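# Stand bottles on ledges matching their cap colours

## Task

Place every bottle upright on the wall ledge whose label strip is the same colour as that bottle's cap, so the bottle's entire base rests on that ledge.

## Robot and tools

Robot: two seven-joint arms, left_arm and right_arm, each ending in a two-finger gripper. Equal joint values on the two arms give mirrored postures. Arms must never hit or squeeze each other; a gripper closing on the other arm's fingers counts as a press between arms. The controller's clearance check may hold back commands that bring the arms close, but it does not guard gripper-to-gripper contact.

Frame: one scene frame for everything. Origin on the plane z = 0, under the midpoint between the arm bases, which sit 0.70 m above it. +x is forward (the way the arms face), +z is up, +y is toward left_arm. Image left/right does not match arm names. Reported positions can be off by a few centimetres, more at long reach.

Gripper axes: fingers point along the gripper's +z and close along its y. end_effector_position is the point between the pads when closed, under 1 cm behind the fingertips; when closing, the tips move about 17 mm further along +z, mostly while the pads are over 70 mm apart.

Row layout (used by execute_actions and move): 16 plain numbers, left_arm first then right_arm, each as x, y, z, qw, qx, qy, qz, opening. x, y, z are an absolute target for end_effector_position in metres; qw..qz are an absolute target quaternion (w first) in the scene frame. Opening runs -1 (closed) to +1 (fully open, 0.145 m); it is a commanded value, not an offset. Always fill both arms even if only one moves. To hold an arm still, resend the exact pose from the last result taken before it began staying, plus its wanted opening. To keep an orientation, keep resending the same quaternion rather than the drifted reported one. A 0 opening is a real command, so resend the current opening to leave a gripper as is.

execute_actions(actions, cameras): actions is a list of actions; each action is a table of up to 15 rows, one per 1/30 s step, the last row held to fill 15 steps. An action is refused for both arms if any target lies over 0.6 m from that gripper's current position along any of the gripper's own axes; if the first action fails this against the last reported state, or any action is malformed, the whole call is refused. Empty actions returns the full state, the scene number and all camera images. cameras: list of names (cam_high, cam_low), ["all"], [] or null.

move(target, speed, blend, opening_speed, grip_force, blocking, cameras): straight-line paths from each arm's Hand target to the row(s) in target (one row or up to 15 rows; no 0.6 m limit). speed in m/s, 0.002 to 1.1, default 0.25, one value or one per target; turn rate capped at twice it in rad/s. blend in m rounds corners between listed targets; 0 stops at each. opening_speed: per second on the -1..+1 scale, at least 0.2. grip_force: newtons per pad, 3 to 10, one or per arm, persists. blocking=false returns after about 0.5 s while the move continues; a new move replaces it. The whole move is capped at 10 s. Paths do not avoid obstacles or the other arm; grippers lag and can overshoot speed, especially with a nearly straight arm. Faster moves and targets further past contact press harder. Opening changes in a later list target are applied only after everything comes to rest there. The result adds a move: line: done, off_target, moving, held or fault, and limits such as paced (pose clipped) or held (steps withheld). Unnamed arms are done (within 3 mm and 2 degrees).

wait(seconds 0-10, cameras): lets time pass holding commands; a running move continues. stop(cameras): brakes a running move. zoom_image(camera cam_high or cam_low, region [x0,y0,x1,y1] pixels, max 504x504): closer view of the latest image. read_manual(section "licences"): licence texts only. finished_scene(scene 1 or 2): ends the scene irreversibly; the goal must hold without the robot touching it. Scene 1 is practice and may be skipped.

Results: end_effector_position and end_effector_quat_wxyz per arm; Hand target (where each arm is actually heading; orientation may be short of command, since the controller limits the commanded orientation to 32 degrees from measured each step); Tool commands; grip_measured (same -1..+1 scale; joint positions' last number gives opening in metres); joint velocities (may read within noise), joint torques (include own weight, offset and noisy; numbers 3 and 4 wrap at ±28 N m), motor temperatures, MOTOR HOT above 85 °C, OVER-TEMPERATURE FAULT at 100 °C (arm stops 30-60 s, joints may sag). Action calls also list positions at some steps.

Gripping: command an opening clearly below grip_measured to hold; lower squeezes harder (about 10 N per pad, objects up to about 11 cm). Allow at least 0.5 s to close fully; fast closes squeeze harder. Big wrist turns can swing the elbow.

Cameras: cam_high and cam_low, 896x504, with calibrations given (may be off by a couple of degrees and millimetres).

Avoid: knocking or pushing objects out of the work area, dropping bottles or releasing them while moving, slamming into the wall, ledges or table, hard pushes, arm-to-arm contact, and heating motors by holding loads, stretching out or pushing at unreachable poses. Objects may be nudged occasionally by outside pushes.

Each tool is called after "Call:" as name([rows], argument=value, ...), one row to a line, values as JSON.

## Session

Call:
execute_actions(actions=[])

Call:
zoom_image(camera="cam_low", region=[330, 130, 630, 400])

Call:
zoom_image(camera="cam_high", region=[420, 200, 700, 420])

Scene clock: 0.00 s.
left_arm: end_effector_position=(+0.2239, +0.1828, +0.6144) grip_measured=+1.00 end_effector_quat_wxyz=(-0.319, +0.395, -0.515, +0.691) | right_arm: end_effector_position=(+0.4009, -0.1655, +0.3728) grip_measured=+1.00 end_effector_quat_wxyz=(+0.260, +0.265, +0.837, +0.401)
Joint positions: left_arm=[-1.106 0.942 0.535 2.339 -0.48 -0.199 -0.367 0.145] | right_arm=[0.583 0.619 -0.841 0.925 -1.182 -0.496 -0.047 0.145]
Joint velocities: within noise
Joint torques (N m): no reading
Motor temperatures (°C): left_arm=[21 21 22 20 21 23 21] | right_arm=[20 22 22 19 20 19 21]
Hand target: left_arm +0.2239, +0.1828, +0.6144; -0.319, +0.395, -0.515, +0.691 | right_arm +0.4009, -0.1655, +0.3728; +0.260, +0.265, +0.837, +0.401
Tool commands: left_gripper/opening=+1.0 right_gripper/opening=+1.0

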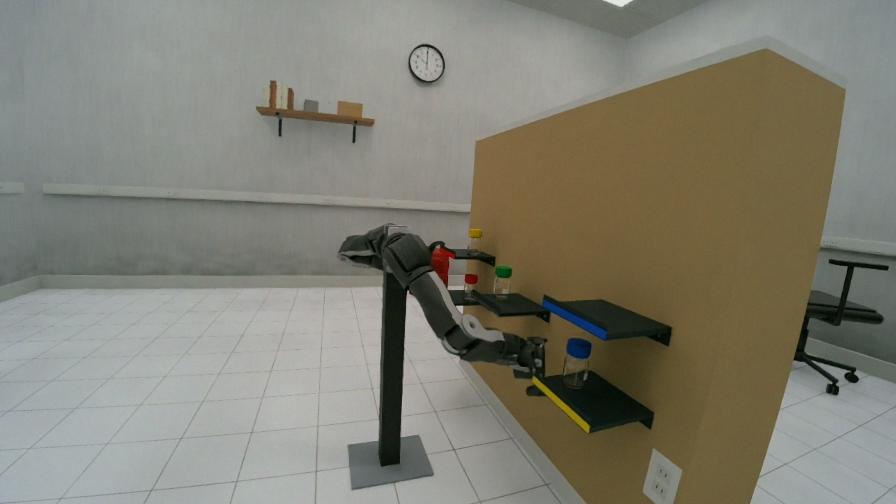

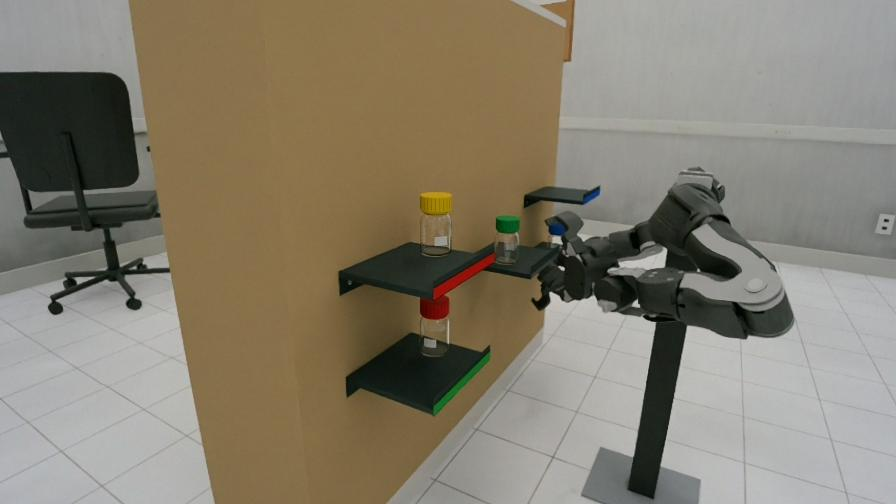

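Scaled by 1.680 from the camera's 896x504 image, which has a finer 1280x720 frame.

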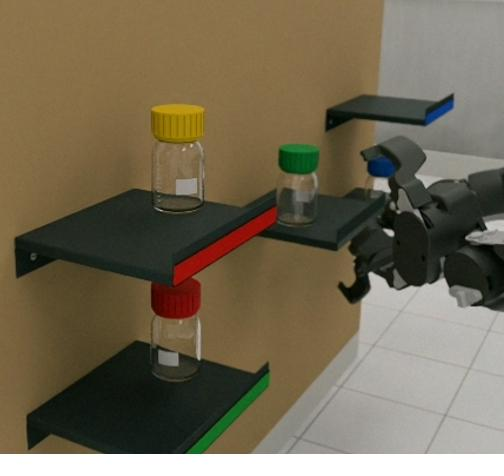

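Scaled by 1.800 from the camera's 896x504 image, which has a finer 1280x720 frame.

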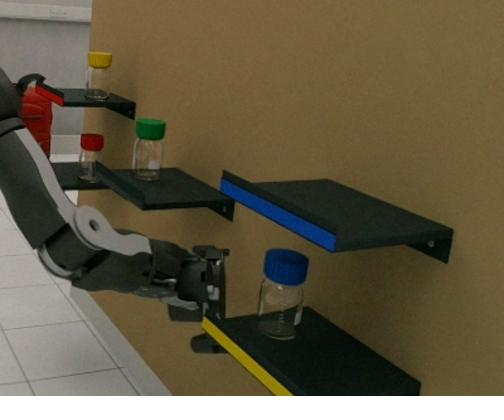

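Call:
move([
  [0.25,0.12,0.6,0,0.7071,0,0.7071,0.6,0.25,-0.18,0.43,0.26,0.265,0.837,0.401,1],
  [0.26,0.045,0.58,0,0.7071,0,0.7071,0.6,0.24,-0.36,0.50,0.0616,0.7044,-0.0616,0.7044,0.6],
], blend=[0.03,0], cameras=["all"])

Call:
zoom_image(camera="cam_high", region=[420, 200, 700, 420])

Call:
zoom_image(camera="cam_low", region=[430, 150, 730, 350])

Scene clock: 70.17 s.
left_arm: end_effector_position=(+0.2597, +0.0457, +0.5815) grip_measured=+0.60 end_effector_quat_wxyz=(+0.001, +0.706, +0.000, +0.708) | right_arm: end_effector_position=(+0.2391, -0.3606, +0.4985) grip_measured=+0.60 end_effector_quat_wxyz=(+0.064, +0.706, -0.063, +0.703)
Joint positions: left_arm=[-0.385 -0.104 -0.644 2.265 -0.337 0.412 -0.441 0.119] | right_arm=[-1.019 1.177 0.163 1.764 1.062 -0.783 -0.345 0.119]
Joint torques (N m): left_arm=[1.25 -2.57 -1.51 3.59 -0.11 -0.66 0.01] | right_arm=[0.49 4.05 4.12 2.02 0.04 -0.47 0.15]
Hand target: left_arm +0.2600, +0.0450, +0.5800; +0.000, +0.707, +0.000, +0.707 | right_arm +0.2400, -0.3600, +0.5000; +0.062, +0.704, -0.062, +0.704
Off the commanded pose: left_arm 0.002 m, 0 deg | right_arm 0.002 m, 0 deg.
joint sent to its limit (right arm) — joint 6 (wrist pitch), lower limit. The joint targets still meet the commanded pose.
move: done

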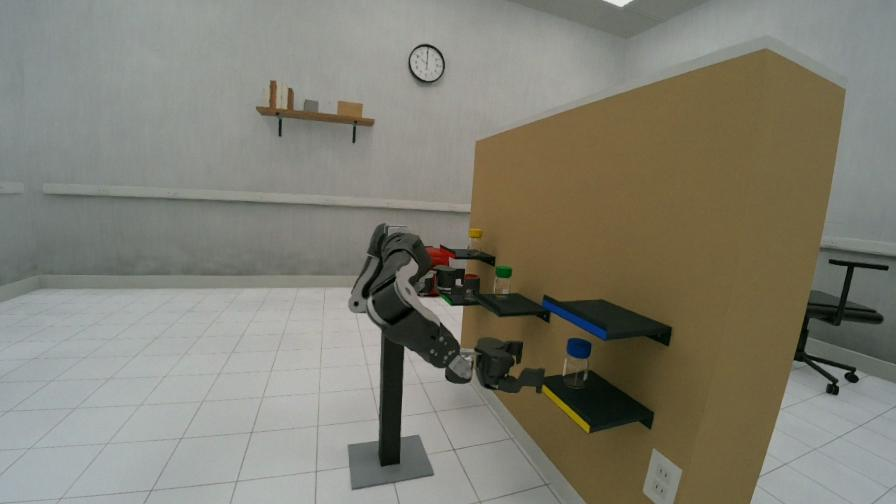

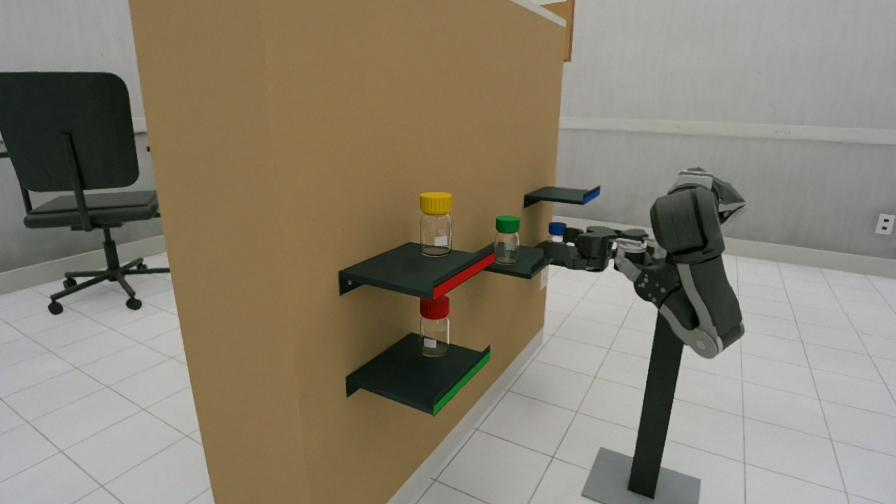

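Scaled by 1.800 from the camera's 896x504 image, which has a finer 1280x720 frame.

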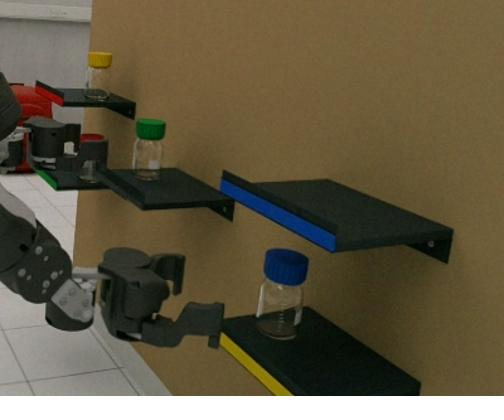

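Scaled by 1.680 from the camera's 896x504 image, which has a finer 1280x720 frame.

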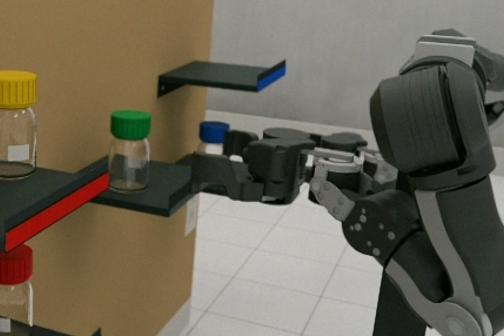

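Call:
move(target=[0.335,0.042,0.58,0,0.7071,0,0.7071,0.6,0.335,-0.357,0.485,0.0616,0.7044,-0.0616,0.7044,0.6], speed=0.15, cameras=["all"])

Call:
zoom_image(camera="cam_high", region=[460, 240, 660, 440])

Call:
zoom_image(camera="cam_low", region=[450, 180, 650, 310])

Scene clock: 98.03 s.
left_arm: end_effector_position=(+0.3348, +0.0418, +0.5836) grip_measured=+0.60 end_effector_quat_wxyz=(+0.002, +0.703, +0.000, +0.711) | right_arm: end_effector_position=(+0.3354, -0.3584, +0.4877) grip_measured=+0.60 end_effector_quat_wxyz=(+0.063, +0.701, -0.065, +0.708)
Joint positions: left_arm=[-0.015 -0.164 -0.486 2.006 -0.175 0.48 -0.403 0.119] | right_arm=[-0.134 1.055 -0.354 1.46 1.05 -0.506 -0.265 0.119]
Joint torques (N m): left_arm=[3.52 -2.6 -0.91 3.85 0 -0.5 -0.02] | right_arm=[2.73 6.53 2.58 1.8 -0.09 -0.29 0.17]
Hand target: left_arm +0.3350, +0.0421, +0.5800; +0.000, +0.707, +0.000, +0.707 | right_arm +0.3349, -0.3571, +0.4849; +0.062, +0.705, -0.062, +0.704
Off the commanded pose: left_arm 0.004 m, 1 deg | right_arm 0.003 m, 1 deg.
joint read past its limit (left arm) — joint 2 (shoulder roll), lower limit.
joint sent to its limit (left arm) — joint 2 (shoulder roll), lower limit. The joint targets still meet the commanded pose.
move: off_target (left_arm)

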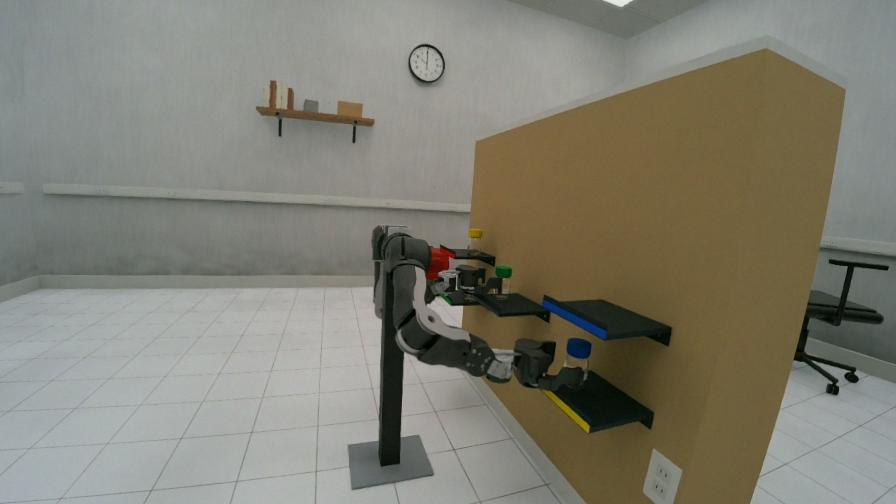

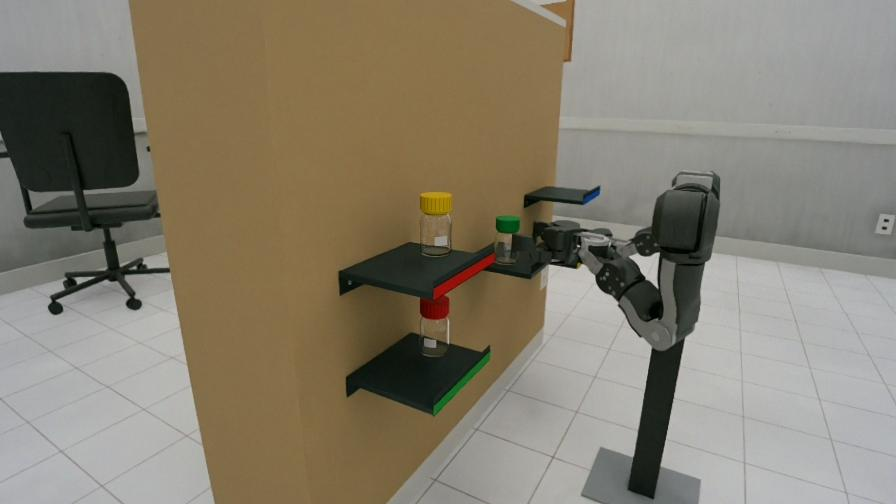

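Scaled by 2.520 from the camera's 896x504 image, which has a finer 1280x720 frame.

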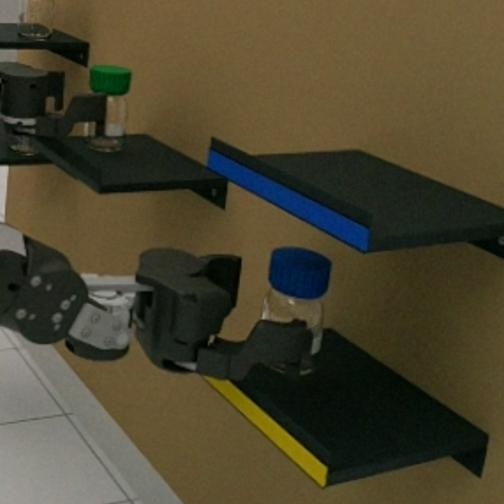

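Scaled by 2.520 from the camera's 896x504 image, which has a finer 1280x720 frame.

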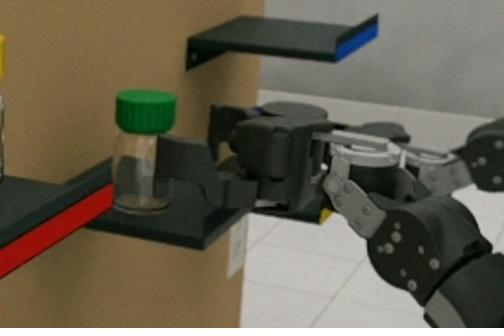

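Call:
zoom_image(camera="cam_low", region=[510, 200, 600, 280])

Scaled by 5.600 from the camera's 896x504 image, which has a finer 1280x720 frame.

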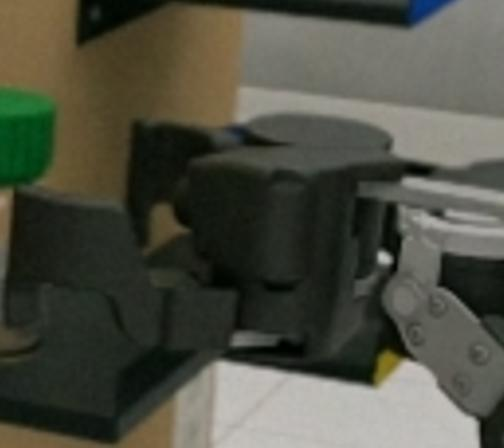

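Call:
move(target=[0.395,0.042,0.578,0,0.7071,0,0.7071,0.6,0.375,-0.36,0.483,0.0616,0.7044,-0.0616,0.7044,0.6], speed=0.08, cameras=["all"])

Call:
zoom_image(camera="cam_high", region=[460, 240, 660, 440])

Call:
zoom_image(camera="cam_low", region=[450, 180, 650, 310])

Scene clock: 157.73 s.
left_arm: end_effector_position=(+0.3948, +0.0427, +0.5806) grip_measured=+0.60 end_effector_quat_wxyz=(-0.001, +0.705, +0.002, +0.709) | right_arm: end_effector_position=(+0.3752, -0.3619, +0.4862) grip_measured=+0.60 end_effector_quat_wxyz=(+0.064, +0.701, -0.065, +0.708)
Joint positions: left_arm=[0.242 -0.164 -0.397 1.734 -0.06 0.443 -0.403 0.119] | right_arm=[0.127 0.952 -0.448 1.273 1.021 -0.416 -0.183 0.119]
Joint torques (N m): left_arm=[6 -2.2 -0.79 4.05 0.03 -0.66 0.18] | right_arm=[3.81 6.05 2.37 1.87 -0.07 -0.3 0.17]
Hand target: left_arm +0.3950, +0.0420, +0.5780; +0.000, +0.707, +0.000, +0.707 | right_arm +0.3749, -0.3600, +0.4829; +0.062, +0.705, -0.062, +0.704
Off the commanded pose: left_arm 0.003 m, 0 deg | right_arm 0.004 m, 1 deg.
joint read past its limit (left arm) — joint 2 (shoulder roll), lower limit.
move: off_target (right_arm)

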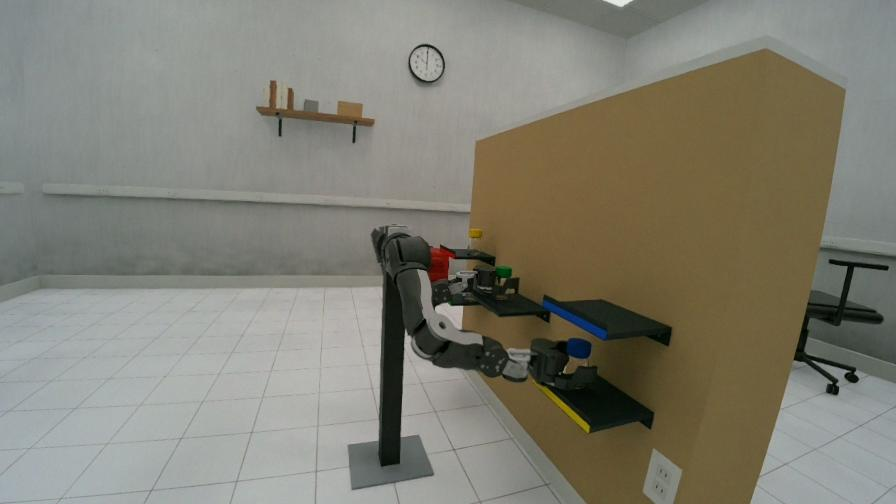

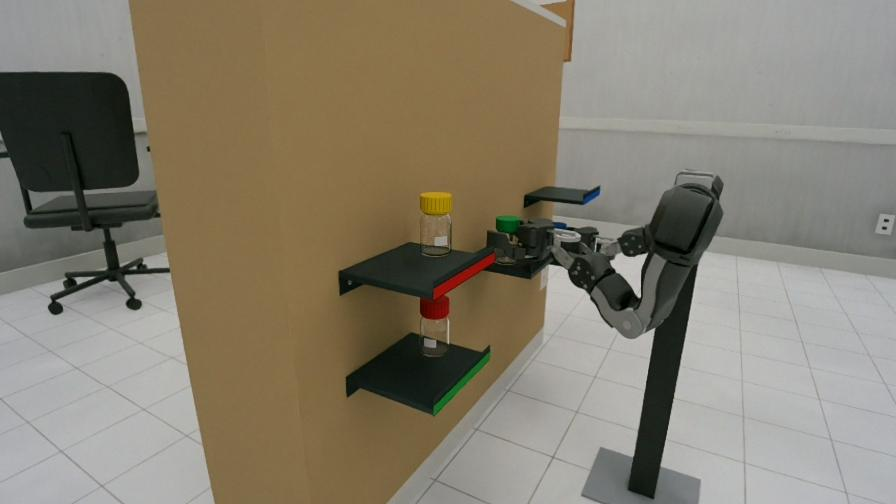

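Scaled by 2.520 from the camera's 896x504 image, which has a finer 1280x720 frame.

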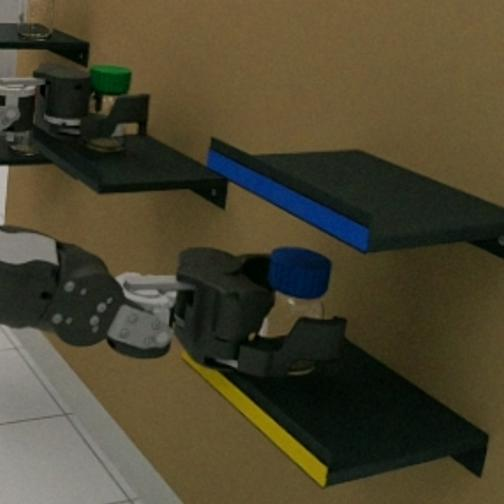

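Scaled by 2.520 from the camera's 896x504 image, which has a finer 1280x720 frame.

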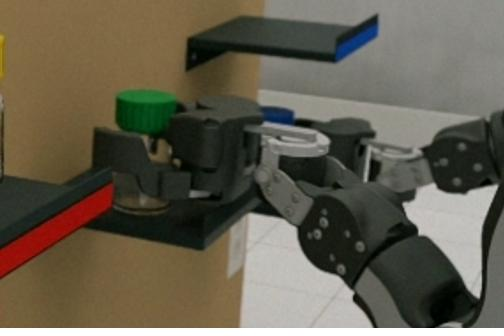

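Call:
move(target=[0.395,0.042,0.578,0,0.7071,0,0.7071,-0.9,0.38,-0.36,0.483,0.0616,0.7044,-0.0616,0.7044,-0.9], opening_speed=0.9, cameras=["all"])

Call:
zoom_image(camera="cam_high", region=[460, 240, 660, 440])

Call:
zoom_image(camera="cam_low", region=[450, 180, 650, 310])

Scene clock: 167.20 s.
left_arm: end_effector_position=(+0.3948, +0.0426, +0.5807) grip_measured=-0.54 end_effector_quat_wxyz=(+0.000, +0.705, +0.002, +0.709) | right_arm: end_effector_position=(+0.3800, -0.3614, +0.4852) grip_measured=-0.29 end_effector_quat_wxyz=(+0.063, +0.702, -0.063, +0.707)
Joint positions: left_arm=[0.242 -0.164 -0.397 1.734 -0.059 0.442 -0.403 0.035] | right_arm=[0.154 0.935 -0.454 1.248 1.01 -0.404 -0.17 0.054]
Joint torques (N m): left_arm=[6.05 -2.15 -0.85 4.05 -0.01 -0.65 0.17] | right_arm=[4.18 5.82 2.8 2.09 0 -0.32 0.07]
Hand target: left_arm +0.3950, +0.0419, +0.5779; +0.000, +0.707, +0.000, +0.707 | right_arm +0.3800, -0.3600, +0.4829; +0.062, +0.704, -0.062, +0.704
Off the commanded pose: left_arm 0.003 m, 0 deg | right_arm 0.003 m, 0 deg.
joint read past its limit (left arm) — joint 2 (shoulder roll), lower limit.
move: done

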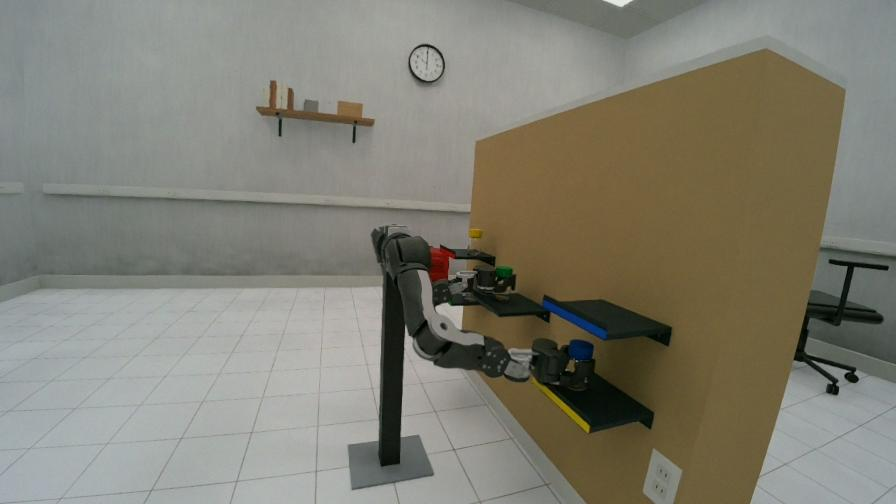

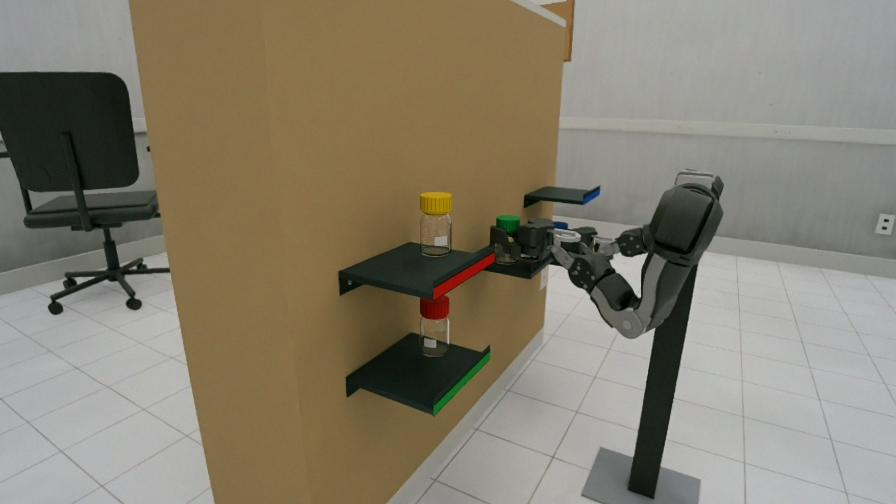

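Scaled by 2.520 from the camera's 896x504 image, which has a finer 1280x720 frame.

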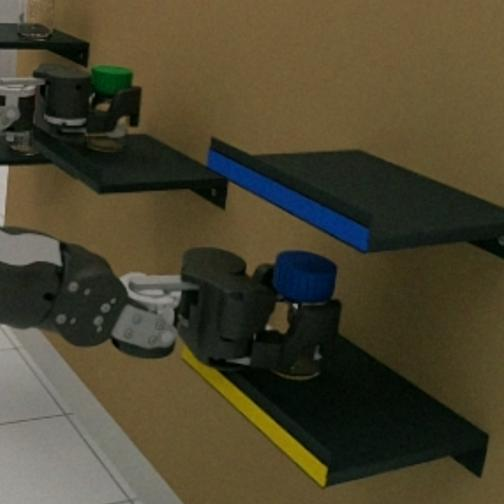

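Scaled by 2.520 from the camera's 896x504 image, which has a finer 1280x720 frame.

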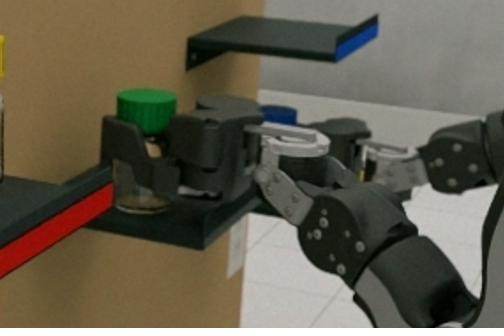

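Call:
move([
  [0.395,0.042,0.625,0,0.7071,0,0.7071,-1,0.38,-0.36,0.535,0.0616,0.7044,-0.0616,0.7044,-1],
  [0.26,0.06,0.625,0,0.7071,0,0.7071,-1,0.25,-0.35,0.54,0.0616,0.7044,-0.0616,0.7044,-1],
  [0.25,0.25,0.57,-0.06,0.7044,0.06,0.7044,-1,0.22,-0.34,0.63,0.0616,0.7044,-0.0616,0.7044,-1],
  [0.25,0.435,0.516,-0.0923,0.701,0.0923,0.701,-1,0.25,-0.35,0.72,0.0616,0.7044,-0.0616,0.7044,-1],
], speed=[0.1,0.15,0.18,0.18], blend=[0.01,0.04,0.04,0], cameras=["all"])

Call:
zoom_image(camera="cam_high", region=[460, 200, 660, 400])

Call:
zoom_image(camera="cam_low", region=[350, 180, 650, 400])

Scene clock: 187.63 s.
left_arm: end_effector_position=(+0.2494, +0.4352, +0.5131) grip_measured=-0.54 end_effector_quat_wxyz=(-0.093, +0.706, +0.094, +0.696) | right_arm: end_effector_position=(+0.2500, -0.3492, +0.7202) grip_measured=-0.29 end_effector_quat_wxyz=(+0.061, +0.705, -0.059, +0.704)
Joint positions: left_arm=[-0.566 0.652 0.628 1.536 0.827 -0.143 0.251 0.035] | right_arm=[-1.212 0.974 1.519 2.231 1.559 0.319 -0.237 0.054]
Joint torques (N m): left_arm=[1.73 5.87 2.88 4.04 0.33 -0.9 0.24] | right_arm=[0.78 2.31 2.84 0.32 0.01 -0.55 -0.15]
Hand target: left_arm +0.2500, +0.4350, +0.5160; -0.092, +0.701, +0.092, +0.701 | right_arm +0.2500, -0.3500, +0.7201; +0.062, +0.704, -0.061, +0.705
Off the commanded pose: left_arm 0.003 m, 1 deg | right_arm 0.001 m, 0 deg.
joint sent to its limit (right arm) — joint 5 (forearm roll), upper limit. The joint targets still meet the commanded pose.
move: done

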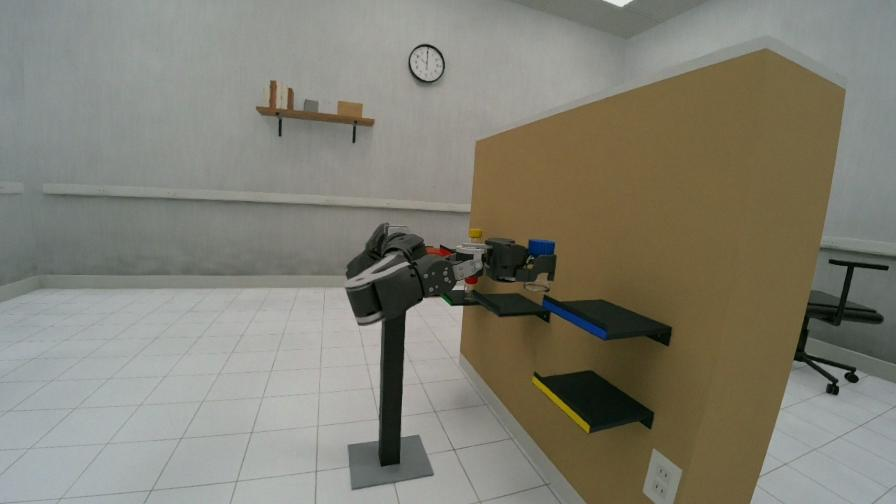

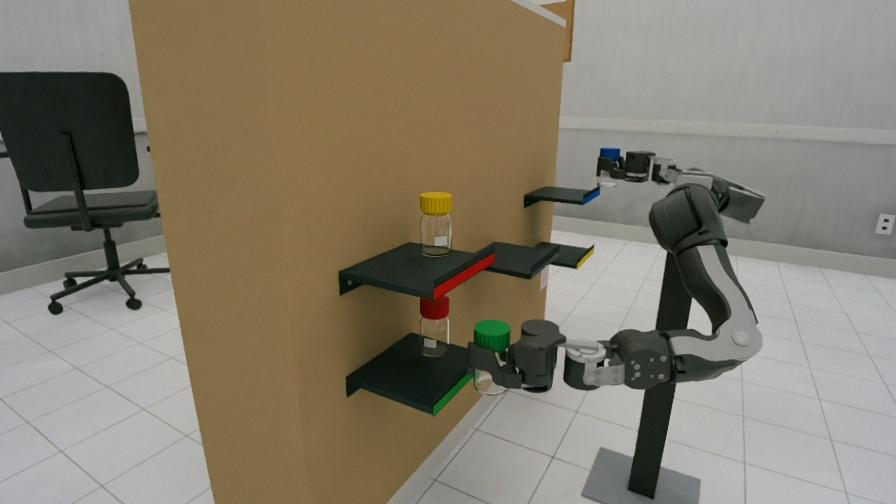

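Scaled by 2.520 from the camera's 896x504 image, which has a finer 1280x720 frame.

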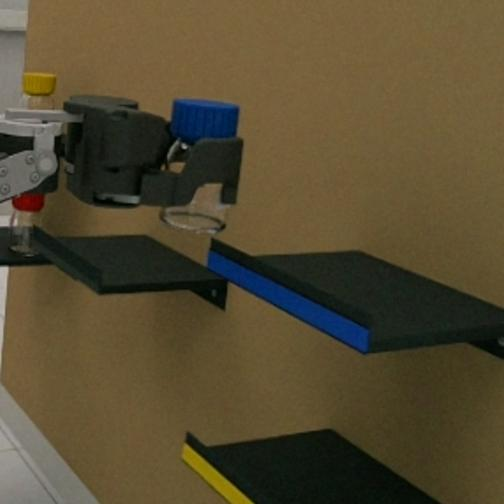

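Scaled by 1.680 from the camera's 896x504 image, which has a finer 1280x720 frame.

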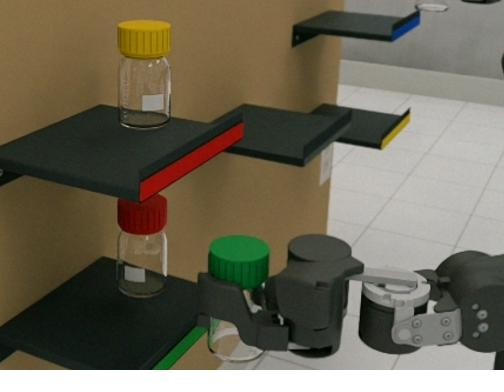

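Call:
move([
  [0.25,0.435,0.525,-0.0923,0.701,0.0923,0.701,-1,0.25,-0.35,0.723,0.0616,0.7044,-0.0616,0.7044,-1],
  [0.315,0.44,0.525,-0.0923,0.701,0.0923,0.701,-1,0.325,-0.355,0.723,0.0616,0.7044,-0.0616,0.7044,-1],
  [0.375,0.445,0.523,-0.0923,0.701,0.0923,0.701,-1,0.385,-0.36,0.715,0.0616,0.7044,-0.0616,0.7044,-1],
], speed=0.12, blend=[0.005,0.02,0], cameras=["all"])

Call:
zoom_image(camera="cam_high", region=[440, 200, 660, 400])

Call:
zoom_image(camera="cam_low", region=[330, 260, 530, 420])

Call:
zoom_image(camera="cam_low", region=[500, 120, 660, 230])

Scene clock: 202.70 s.
left_arm: end_effector_position=(+0.3753, +0.4455, +0.5240) grip_measured=-0.54 end_effector_quat_wxyz=(-0.093, +0.702, +0.093, +0.700) | right_arm: end_effector_position=(+0.3849, -0.3598, +0.7135) grip_measured=-0.29 end_effector_quat_wxyz=(+0.072, +0.702, -0.048, +0.707)
Joint positions: left_arm=[0.162 0.756 0.214 1.089 0.679 -0.062 0.209 0.035] | right_arm=[-1.311 1.628 1.37 1.705 1.559 0.059 -0.359 0.054]
Joint torques (N m): left_arm=[5.5 6.92 1.76 3.77 0.24 -0.9 0.2] | right_arm=[3.55 2.07 5.72 0.17 -0.05 -0.51 -0.06]
Hand target: left_arm +0.3750, +0.4450, +0.5230; -0.092, +0.701, +0.092, +0.701 | right_arm +0.3850, -0.3600, +0.7149; +0.072, +0.700, -0.049, +0.709
Off the commanded pose: left_arm 0.001 m, 0 deg | right_arm 0.001 m, 2 deg.
joint sent to its limit (right arm) — joint 1 (shoulder pitch), lower limit; joint 5 (forearm roll), upper limit. The joint targets still meet the commanded pose.
move: done; blend cut to 0.0045 m at target 1

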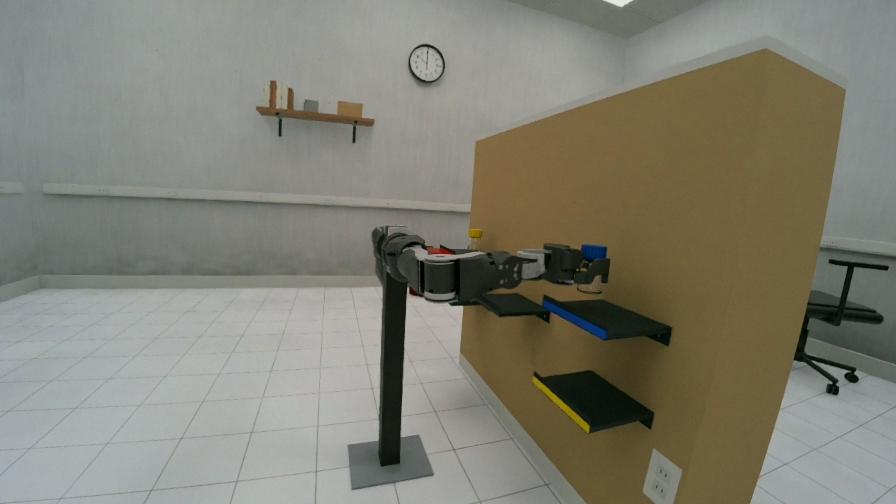

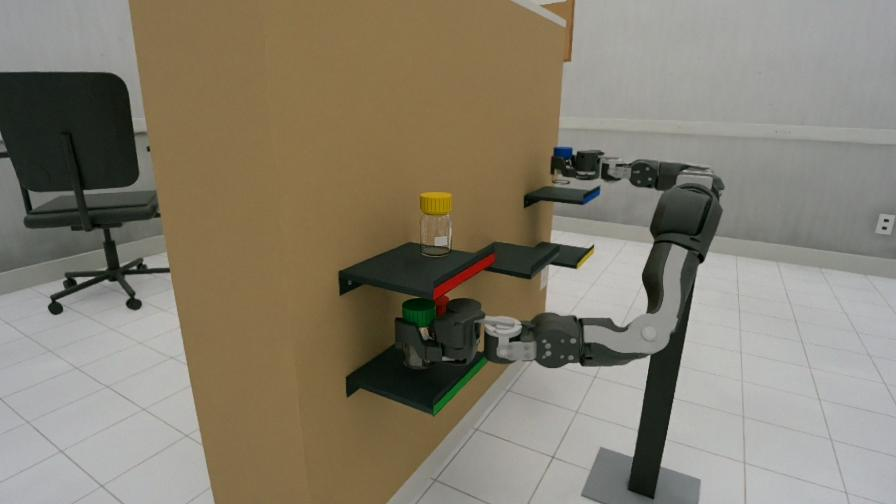

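Scaled by 2.291 from the camera's 896x504 image, which has a finer 1280x720 frame.

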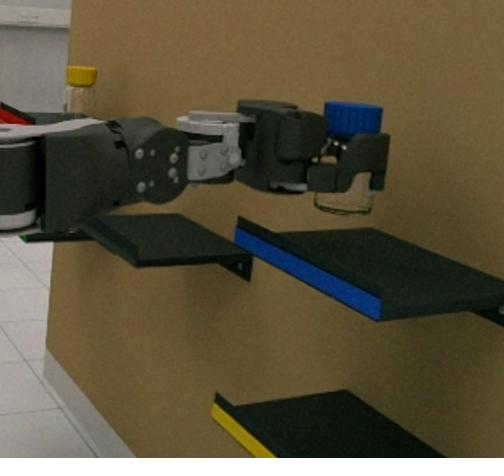

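Scaled by 2.520 from the camera's 896x504 image, which has a finer 1280x720 frame.

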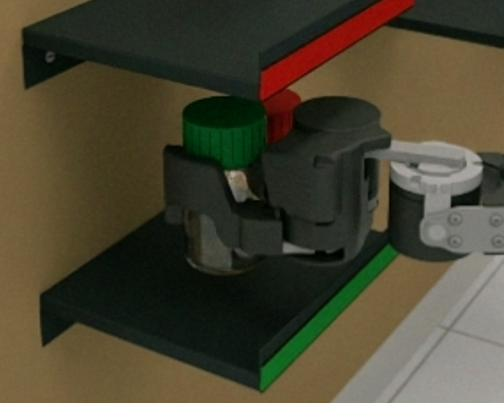

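Scaled by 3.150 from the camera's 896x504 image, which has a finer 1280x720 frame.

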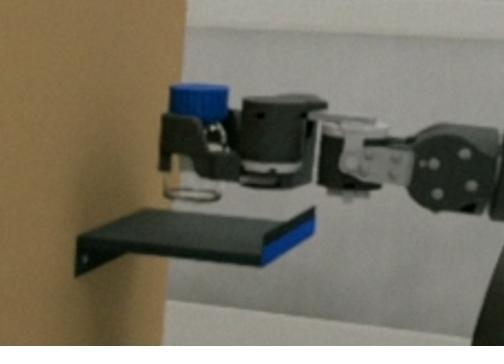

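Call:
move([
  [0.37,0.472,0.523,-0.0923,0.701,0.0923,0.701,-1,0.385,-0.36,0.698,0.0616,0.7044,-0.0616,0.7044,-1],
  [0.37,0.472,0.504,-0.0923,0.701,0.0923,0.701,-1,0.385,-0.36,0.685,0.0616,0.7044,-0.0616,0.7044,-1],
], speed=0.06, cameras=["all"])

Call:
zoom_image(camera="cam_low", region=[330, 260, 530, 420])

Call:
zoom_image(camera="cam_low", region=[500, 120, 660, 230])

Call:
zoom_image(camera="cam_high", region=[440, 200, 660, 400])

Scene clock: 237.30 s.
left_arm: end_effector_position=(+0.3691, +0.4736, +0.5035) grip_measured=-0.54 end_effector_quat_wxyz=(-0.094, +0.704, +0.094, +0.698) | right_arm: end_effector_position=(+0.3847, -0.3597, +0.6850) grip_measured=-0.29 end_effector_quat_wxyz=(+0.066, +0.705, -0.054, +0.705)
Joint positions: left_arm=[0.247 0.774 0.199 0.844 0.673 -0.176 0.351 0.035] | right_arm=[-1.311 1.628 1.243 1.708 1.559 -0.065 -0.363 0.054]
Joint torques (N m): left_arm=[6.66 7.03 1.28 3.95 0.35 -0.88 0.23] | right_arm=[3.52 2.36 4.23 0.27 -0.05 -0.75 -0.16]
Hand target: left_arm +0.3700, +0.4720, +0.5040; -0.092, +0.701, +0.092, +0.701 | right_arm +0.3849, -0.3601, +0.6849; +0.067, +0.702, -0.056, +0.706
Off the commanded pose: left_arm 0.002 m, 1 deg | right_arm 0.000 m, 1 deg.
joint sent to its limit (right arm) — joint 1 (shoulder pitch), lower limit; joint 5 (forearm roll), upper limit. The joint targets still meet the commanded pose.
move: done

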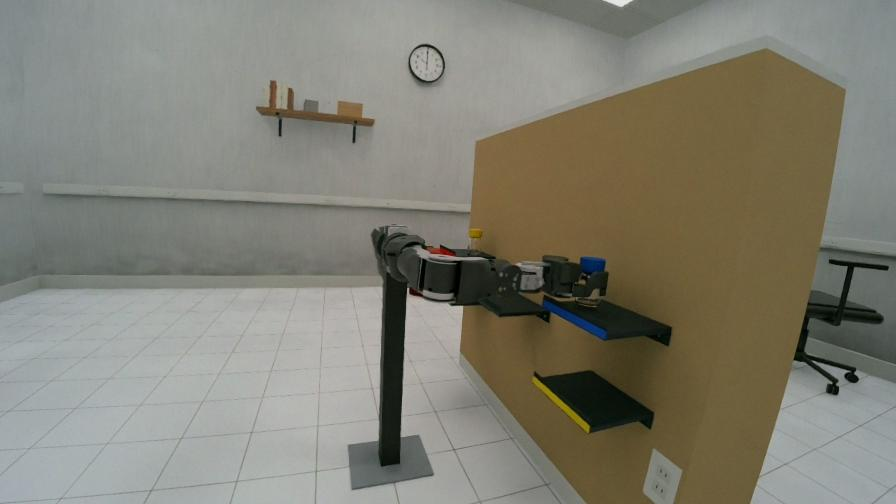

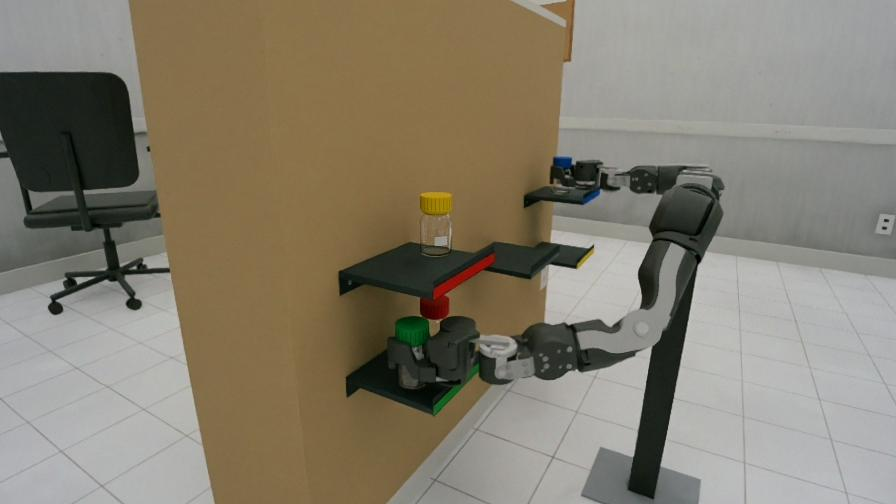

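Scaled by 2.520 from the camera's 896x504 image, which has a finer 1280x720 frame.

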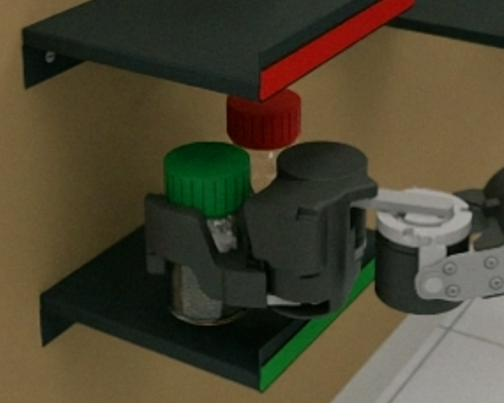

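Scaled by 3.150 from the camera's 896x504 image, which has a finer 1280x720 frame.

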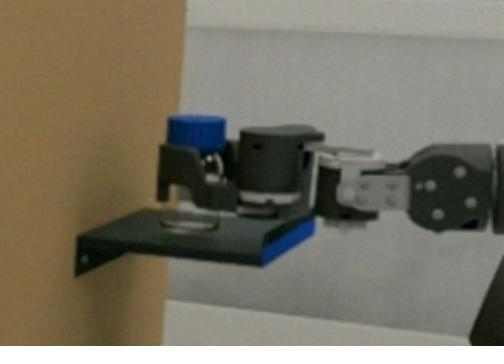

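Scaled by 2.291 from the camera's 896x504 image, which has a finer 1280x720 frame.

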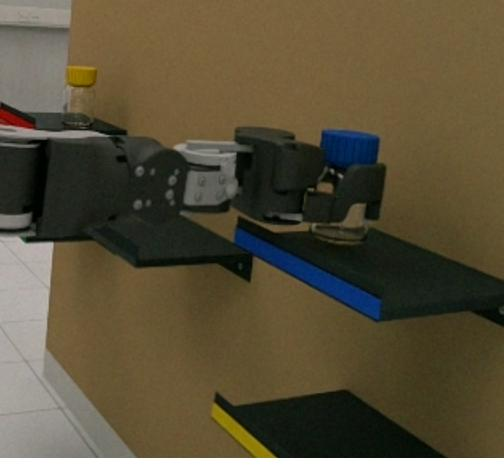

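Call:
move(target=[0.37,0.472,0.492,-0.0923,0.701,0.0923,0.701,-1,0.385,-0.36,0.675,0.0616,0.7044,-0.0616,0.7044,-1], speed=0.02)

Scene clock: 241.83 s.
left_arm: end_effector_position=(+0.3691, +0.4743, +0.4936) grip_measured=-0.54 end_effector_quat_wxyz=(-0.095, +0.702, +0.094, +0.700) | right_arm: end_effector_position=(+0.3849, -0.3595, +0.6779) grip_measured=-0.29 end_effector_quat_wxyz=(+0.064, +0.701, -0.056, +0.708)
Joint positions: left_arm=[0.274 0.758 0.185 0.776 0.662 -0.227 0.375 0.035] | right_arm=[-1.311 1.633 1.201 1.705 1.559 -0.118 -0.365 0.054]
Joint torques (N m): left_arm=[6.63 6.55 0.87 3.54 0.33 -0.82 0.23] | right_arm=[3.57 2.39 3.29 0.14 -0.08 -0.55 -0.14]
Hand target: left_arm +0.3700, +0.4721, +0.4921; -0.092, +0.701, +0.092, +0.701 | right_arm +0.3849, -0.3600, +0.6750; +0.065, +0.703, -0.058, +0.706
Off the commanded pose: left_arm 0.003 m, 0 deg | right_arm 0.003 m, 1 deg.
joint sent to its limit (right arm) — joint 1 (shoulder pitch), lower limit; joint 5 (forearm roll), upper limit. The joint targets still meet the commanded pose.
move: done

Call:
move(target=[0.37,0.472,0.488,-0.0923,0.701,0.0923,0.701,-1,0.385,-0.36,0.674,0.0616,0.7044,-0.0616,0.7044,-1], speed=0.02, cameras=["all"])

Call:
zoom_image(camera="cam_low", region=[330, 260, 530, 420])

Call:
zoom_image(camera="cam_low", region=[500, 120, 660, 230])

Scene clock: 249.33 s.
left_arm: end_effector_position=(+0.3698, +0.4743, +0.4935) grip_measured=-0.54 end_effector_quat_wxyz=(-0.097, +0.697, +0.091, +0.705) | right_arm: end_effector_position=(+0.3849, -0.3595, +0.6778) grip_measured=-0.29 end_effector_quat_wxyz=(+0.063, +0.700, -0.057, +0.709)
Joint positions: left_arm=[0.286 0.757 0.175 0.754 0.665 -0.256 0.383 0.035] | right_arm=[-1.311 1.634 1.198 1.705 1.559 -0.125 -0.366 0.054]
Joint torques (N m): left_arm=[6.05 6.24 0.5 3.06 0.31 -0.51 0.18] | right_arm=[3.65 2.33 3.02 0.25 -0.06 -0.47 -0.12]
Hand target: left_arm +0.3700, +0.4719, +0.4881; -0.092, +0.701, +0.092, +0.701 | right_arm +0.3849, -0.3599, +0.6740; +0.065, +0.703, -0.058, +0.706
Off the commanded pose: left_arm 0.006 m, 1 deg | right_arm 0.004 m, 1 deg.
joint sent to its limit (right arm) — joint 1 (shoulder pitch), lower limit; joint 5 (forearm roll), upper limit. The joint targets still meet the commanded pose.
move: off_target (left_arm, right_arm)

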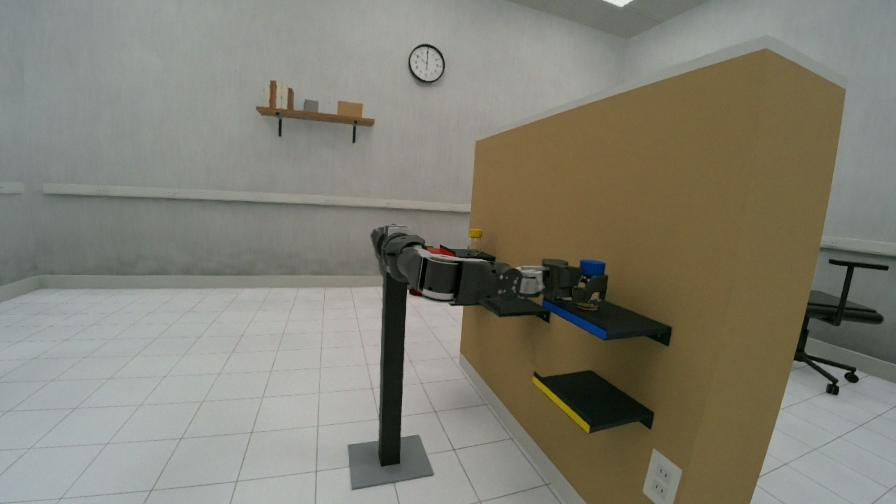

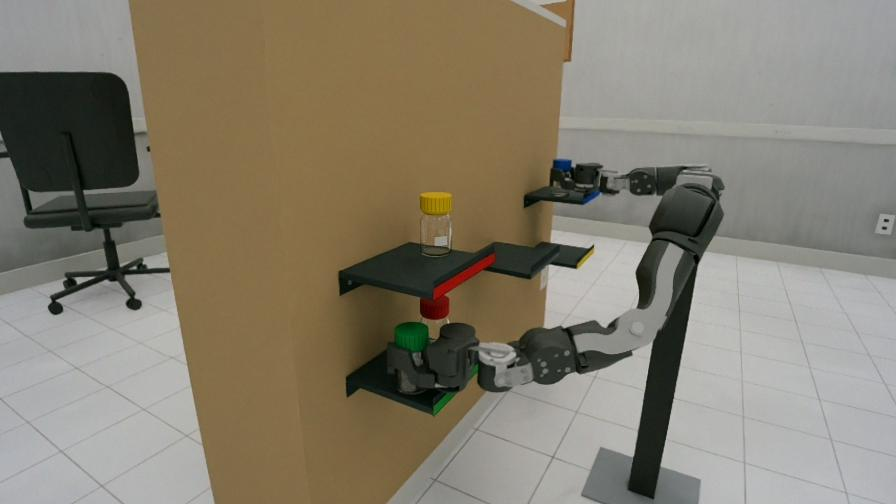

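Scaled by 2.520 from the camera's 896x504 image, which has a finer 1280x720 frame.

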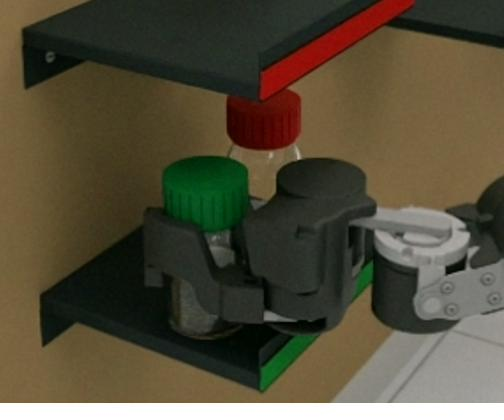

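Scaled by 3.150 from the camera's 896x504 image, which has a finer 1280x720 frame.

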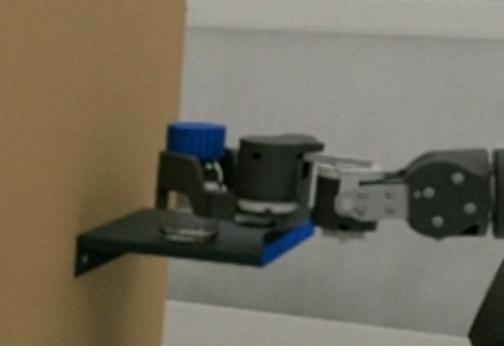

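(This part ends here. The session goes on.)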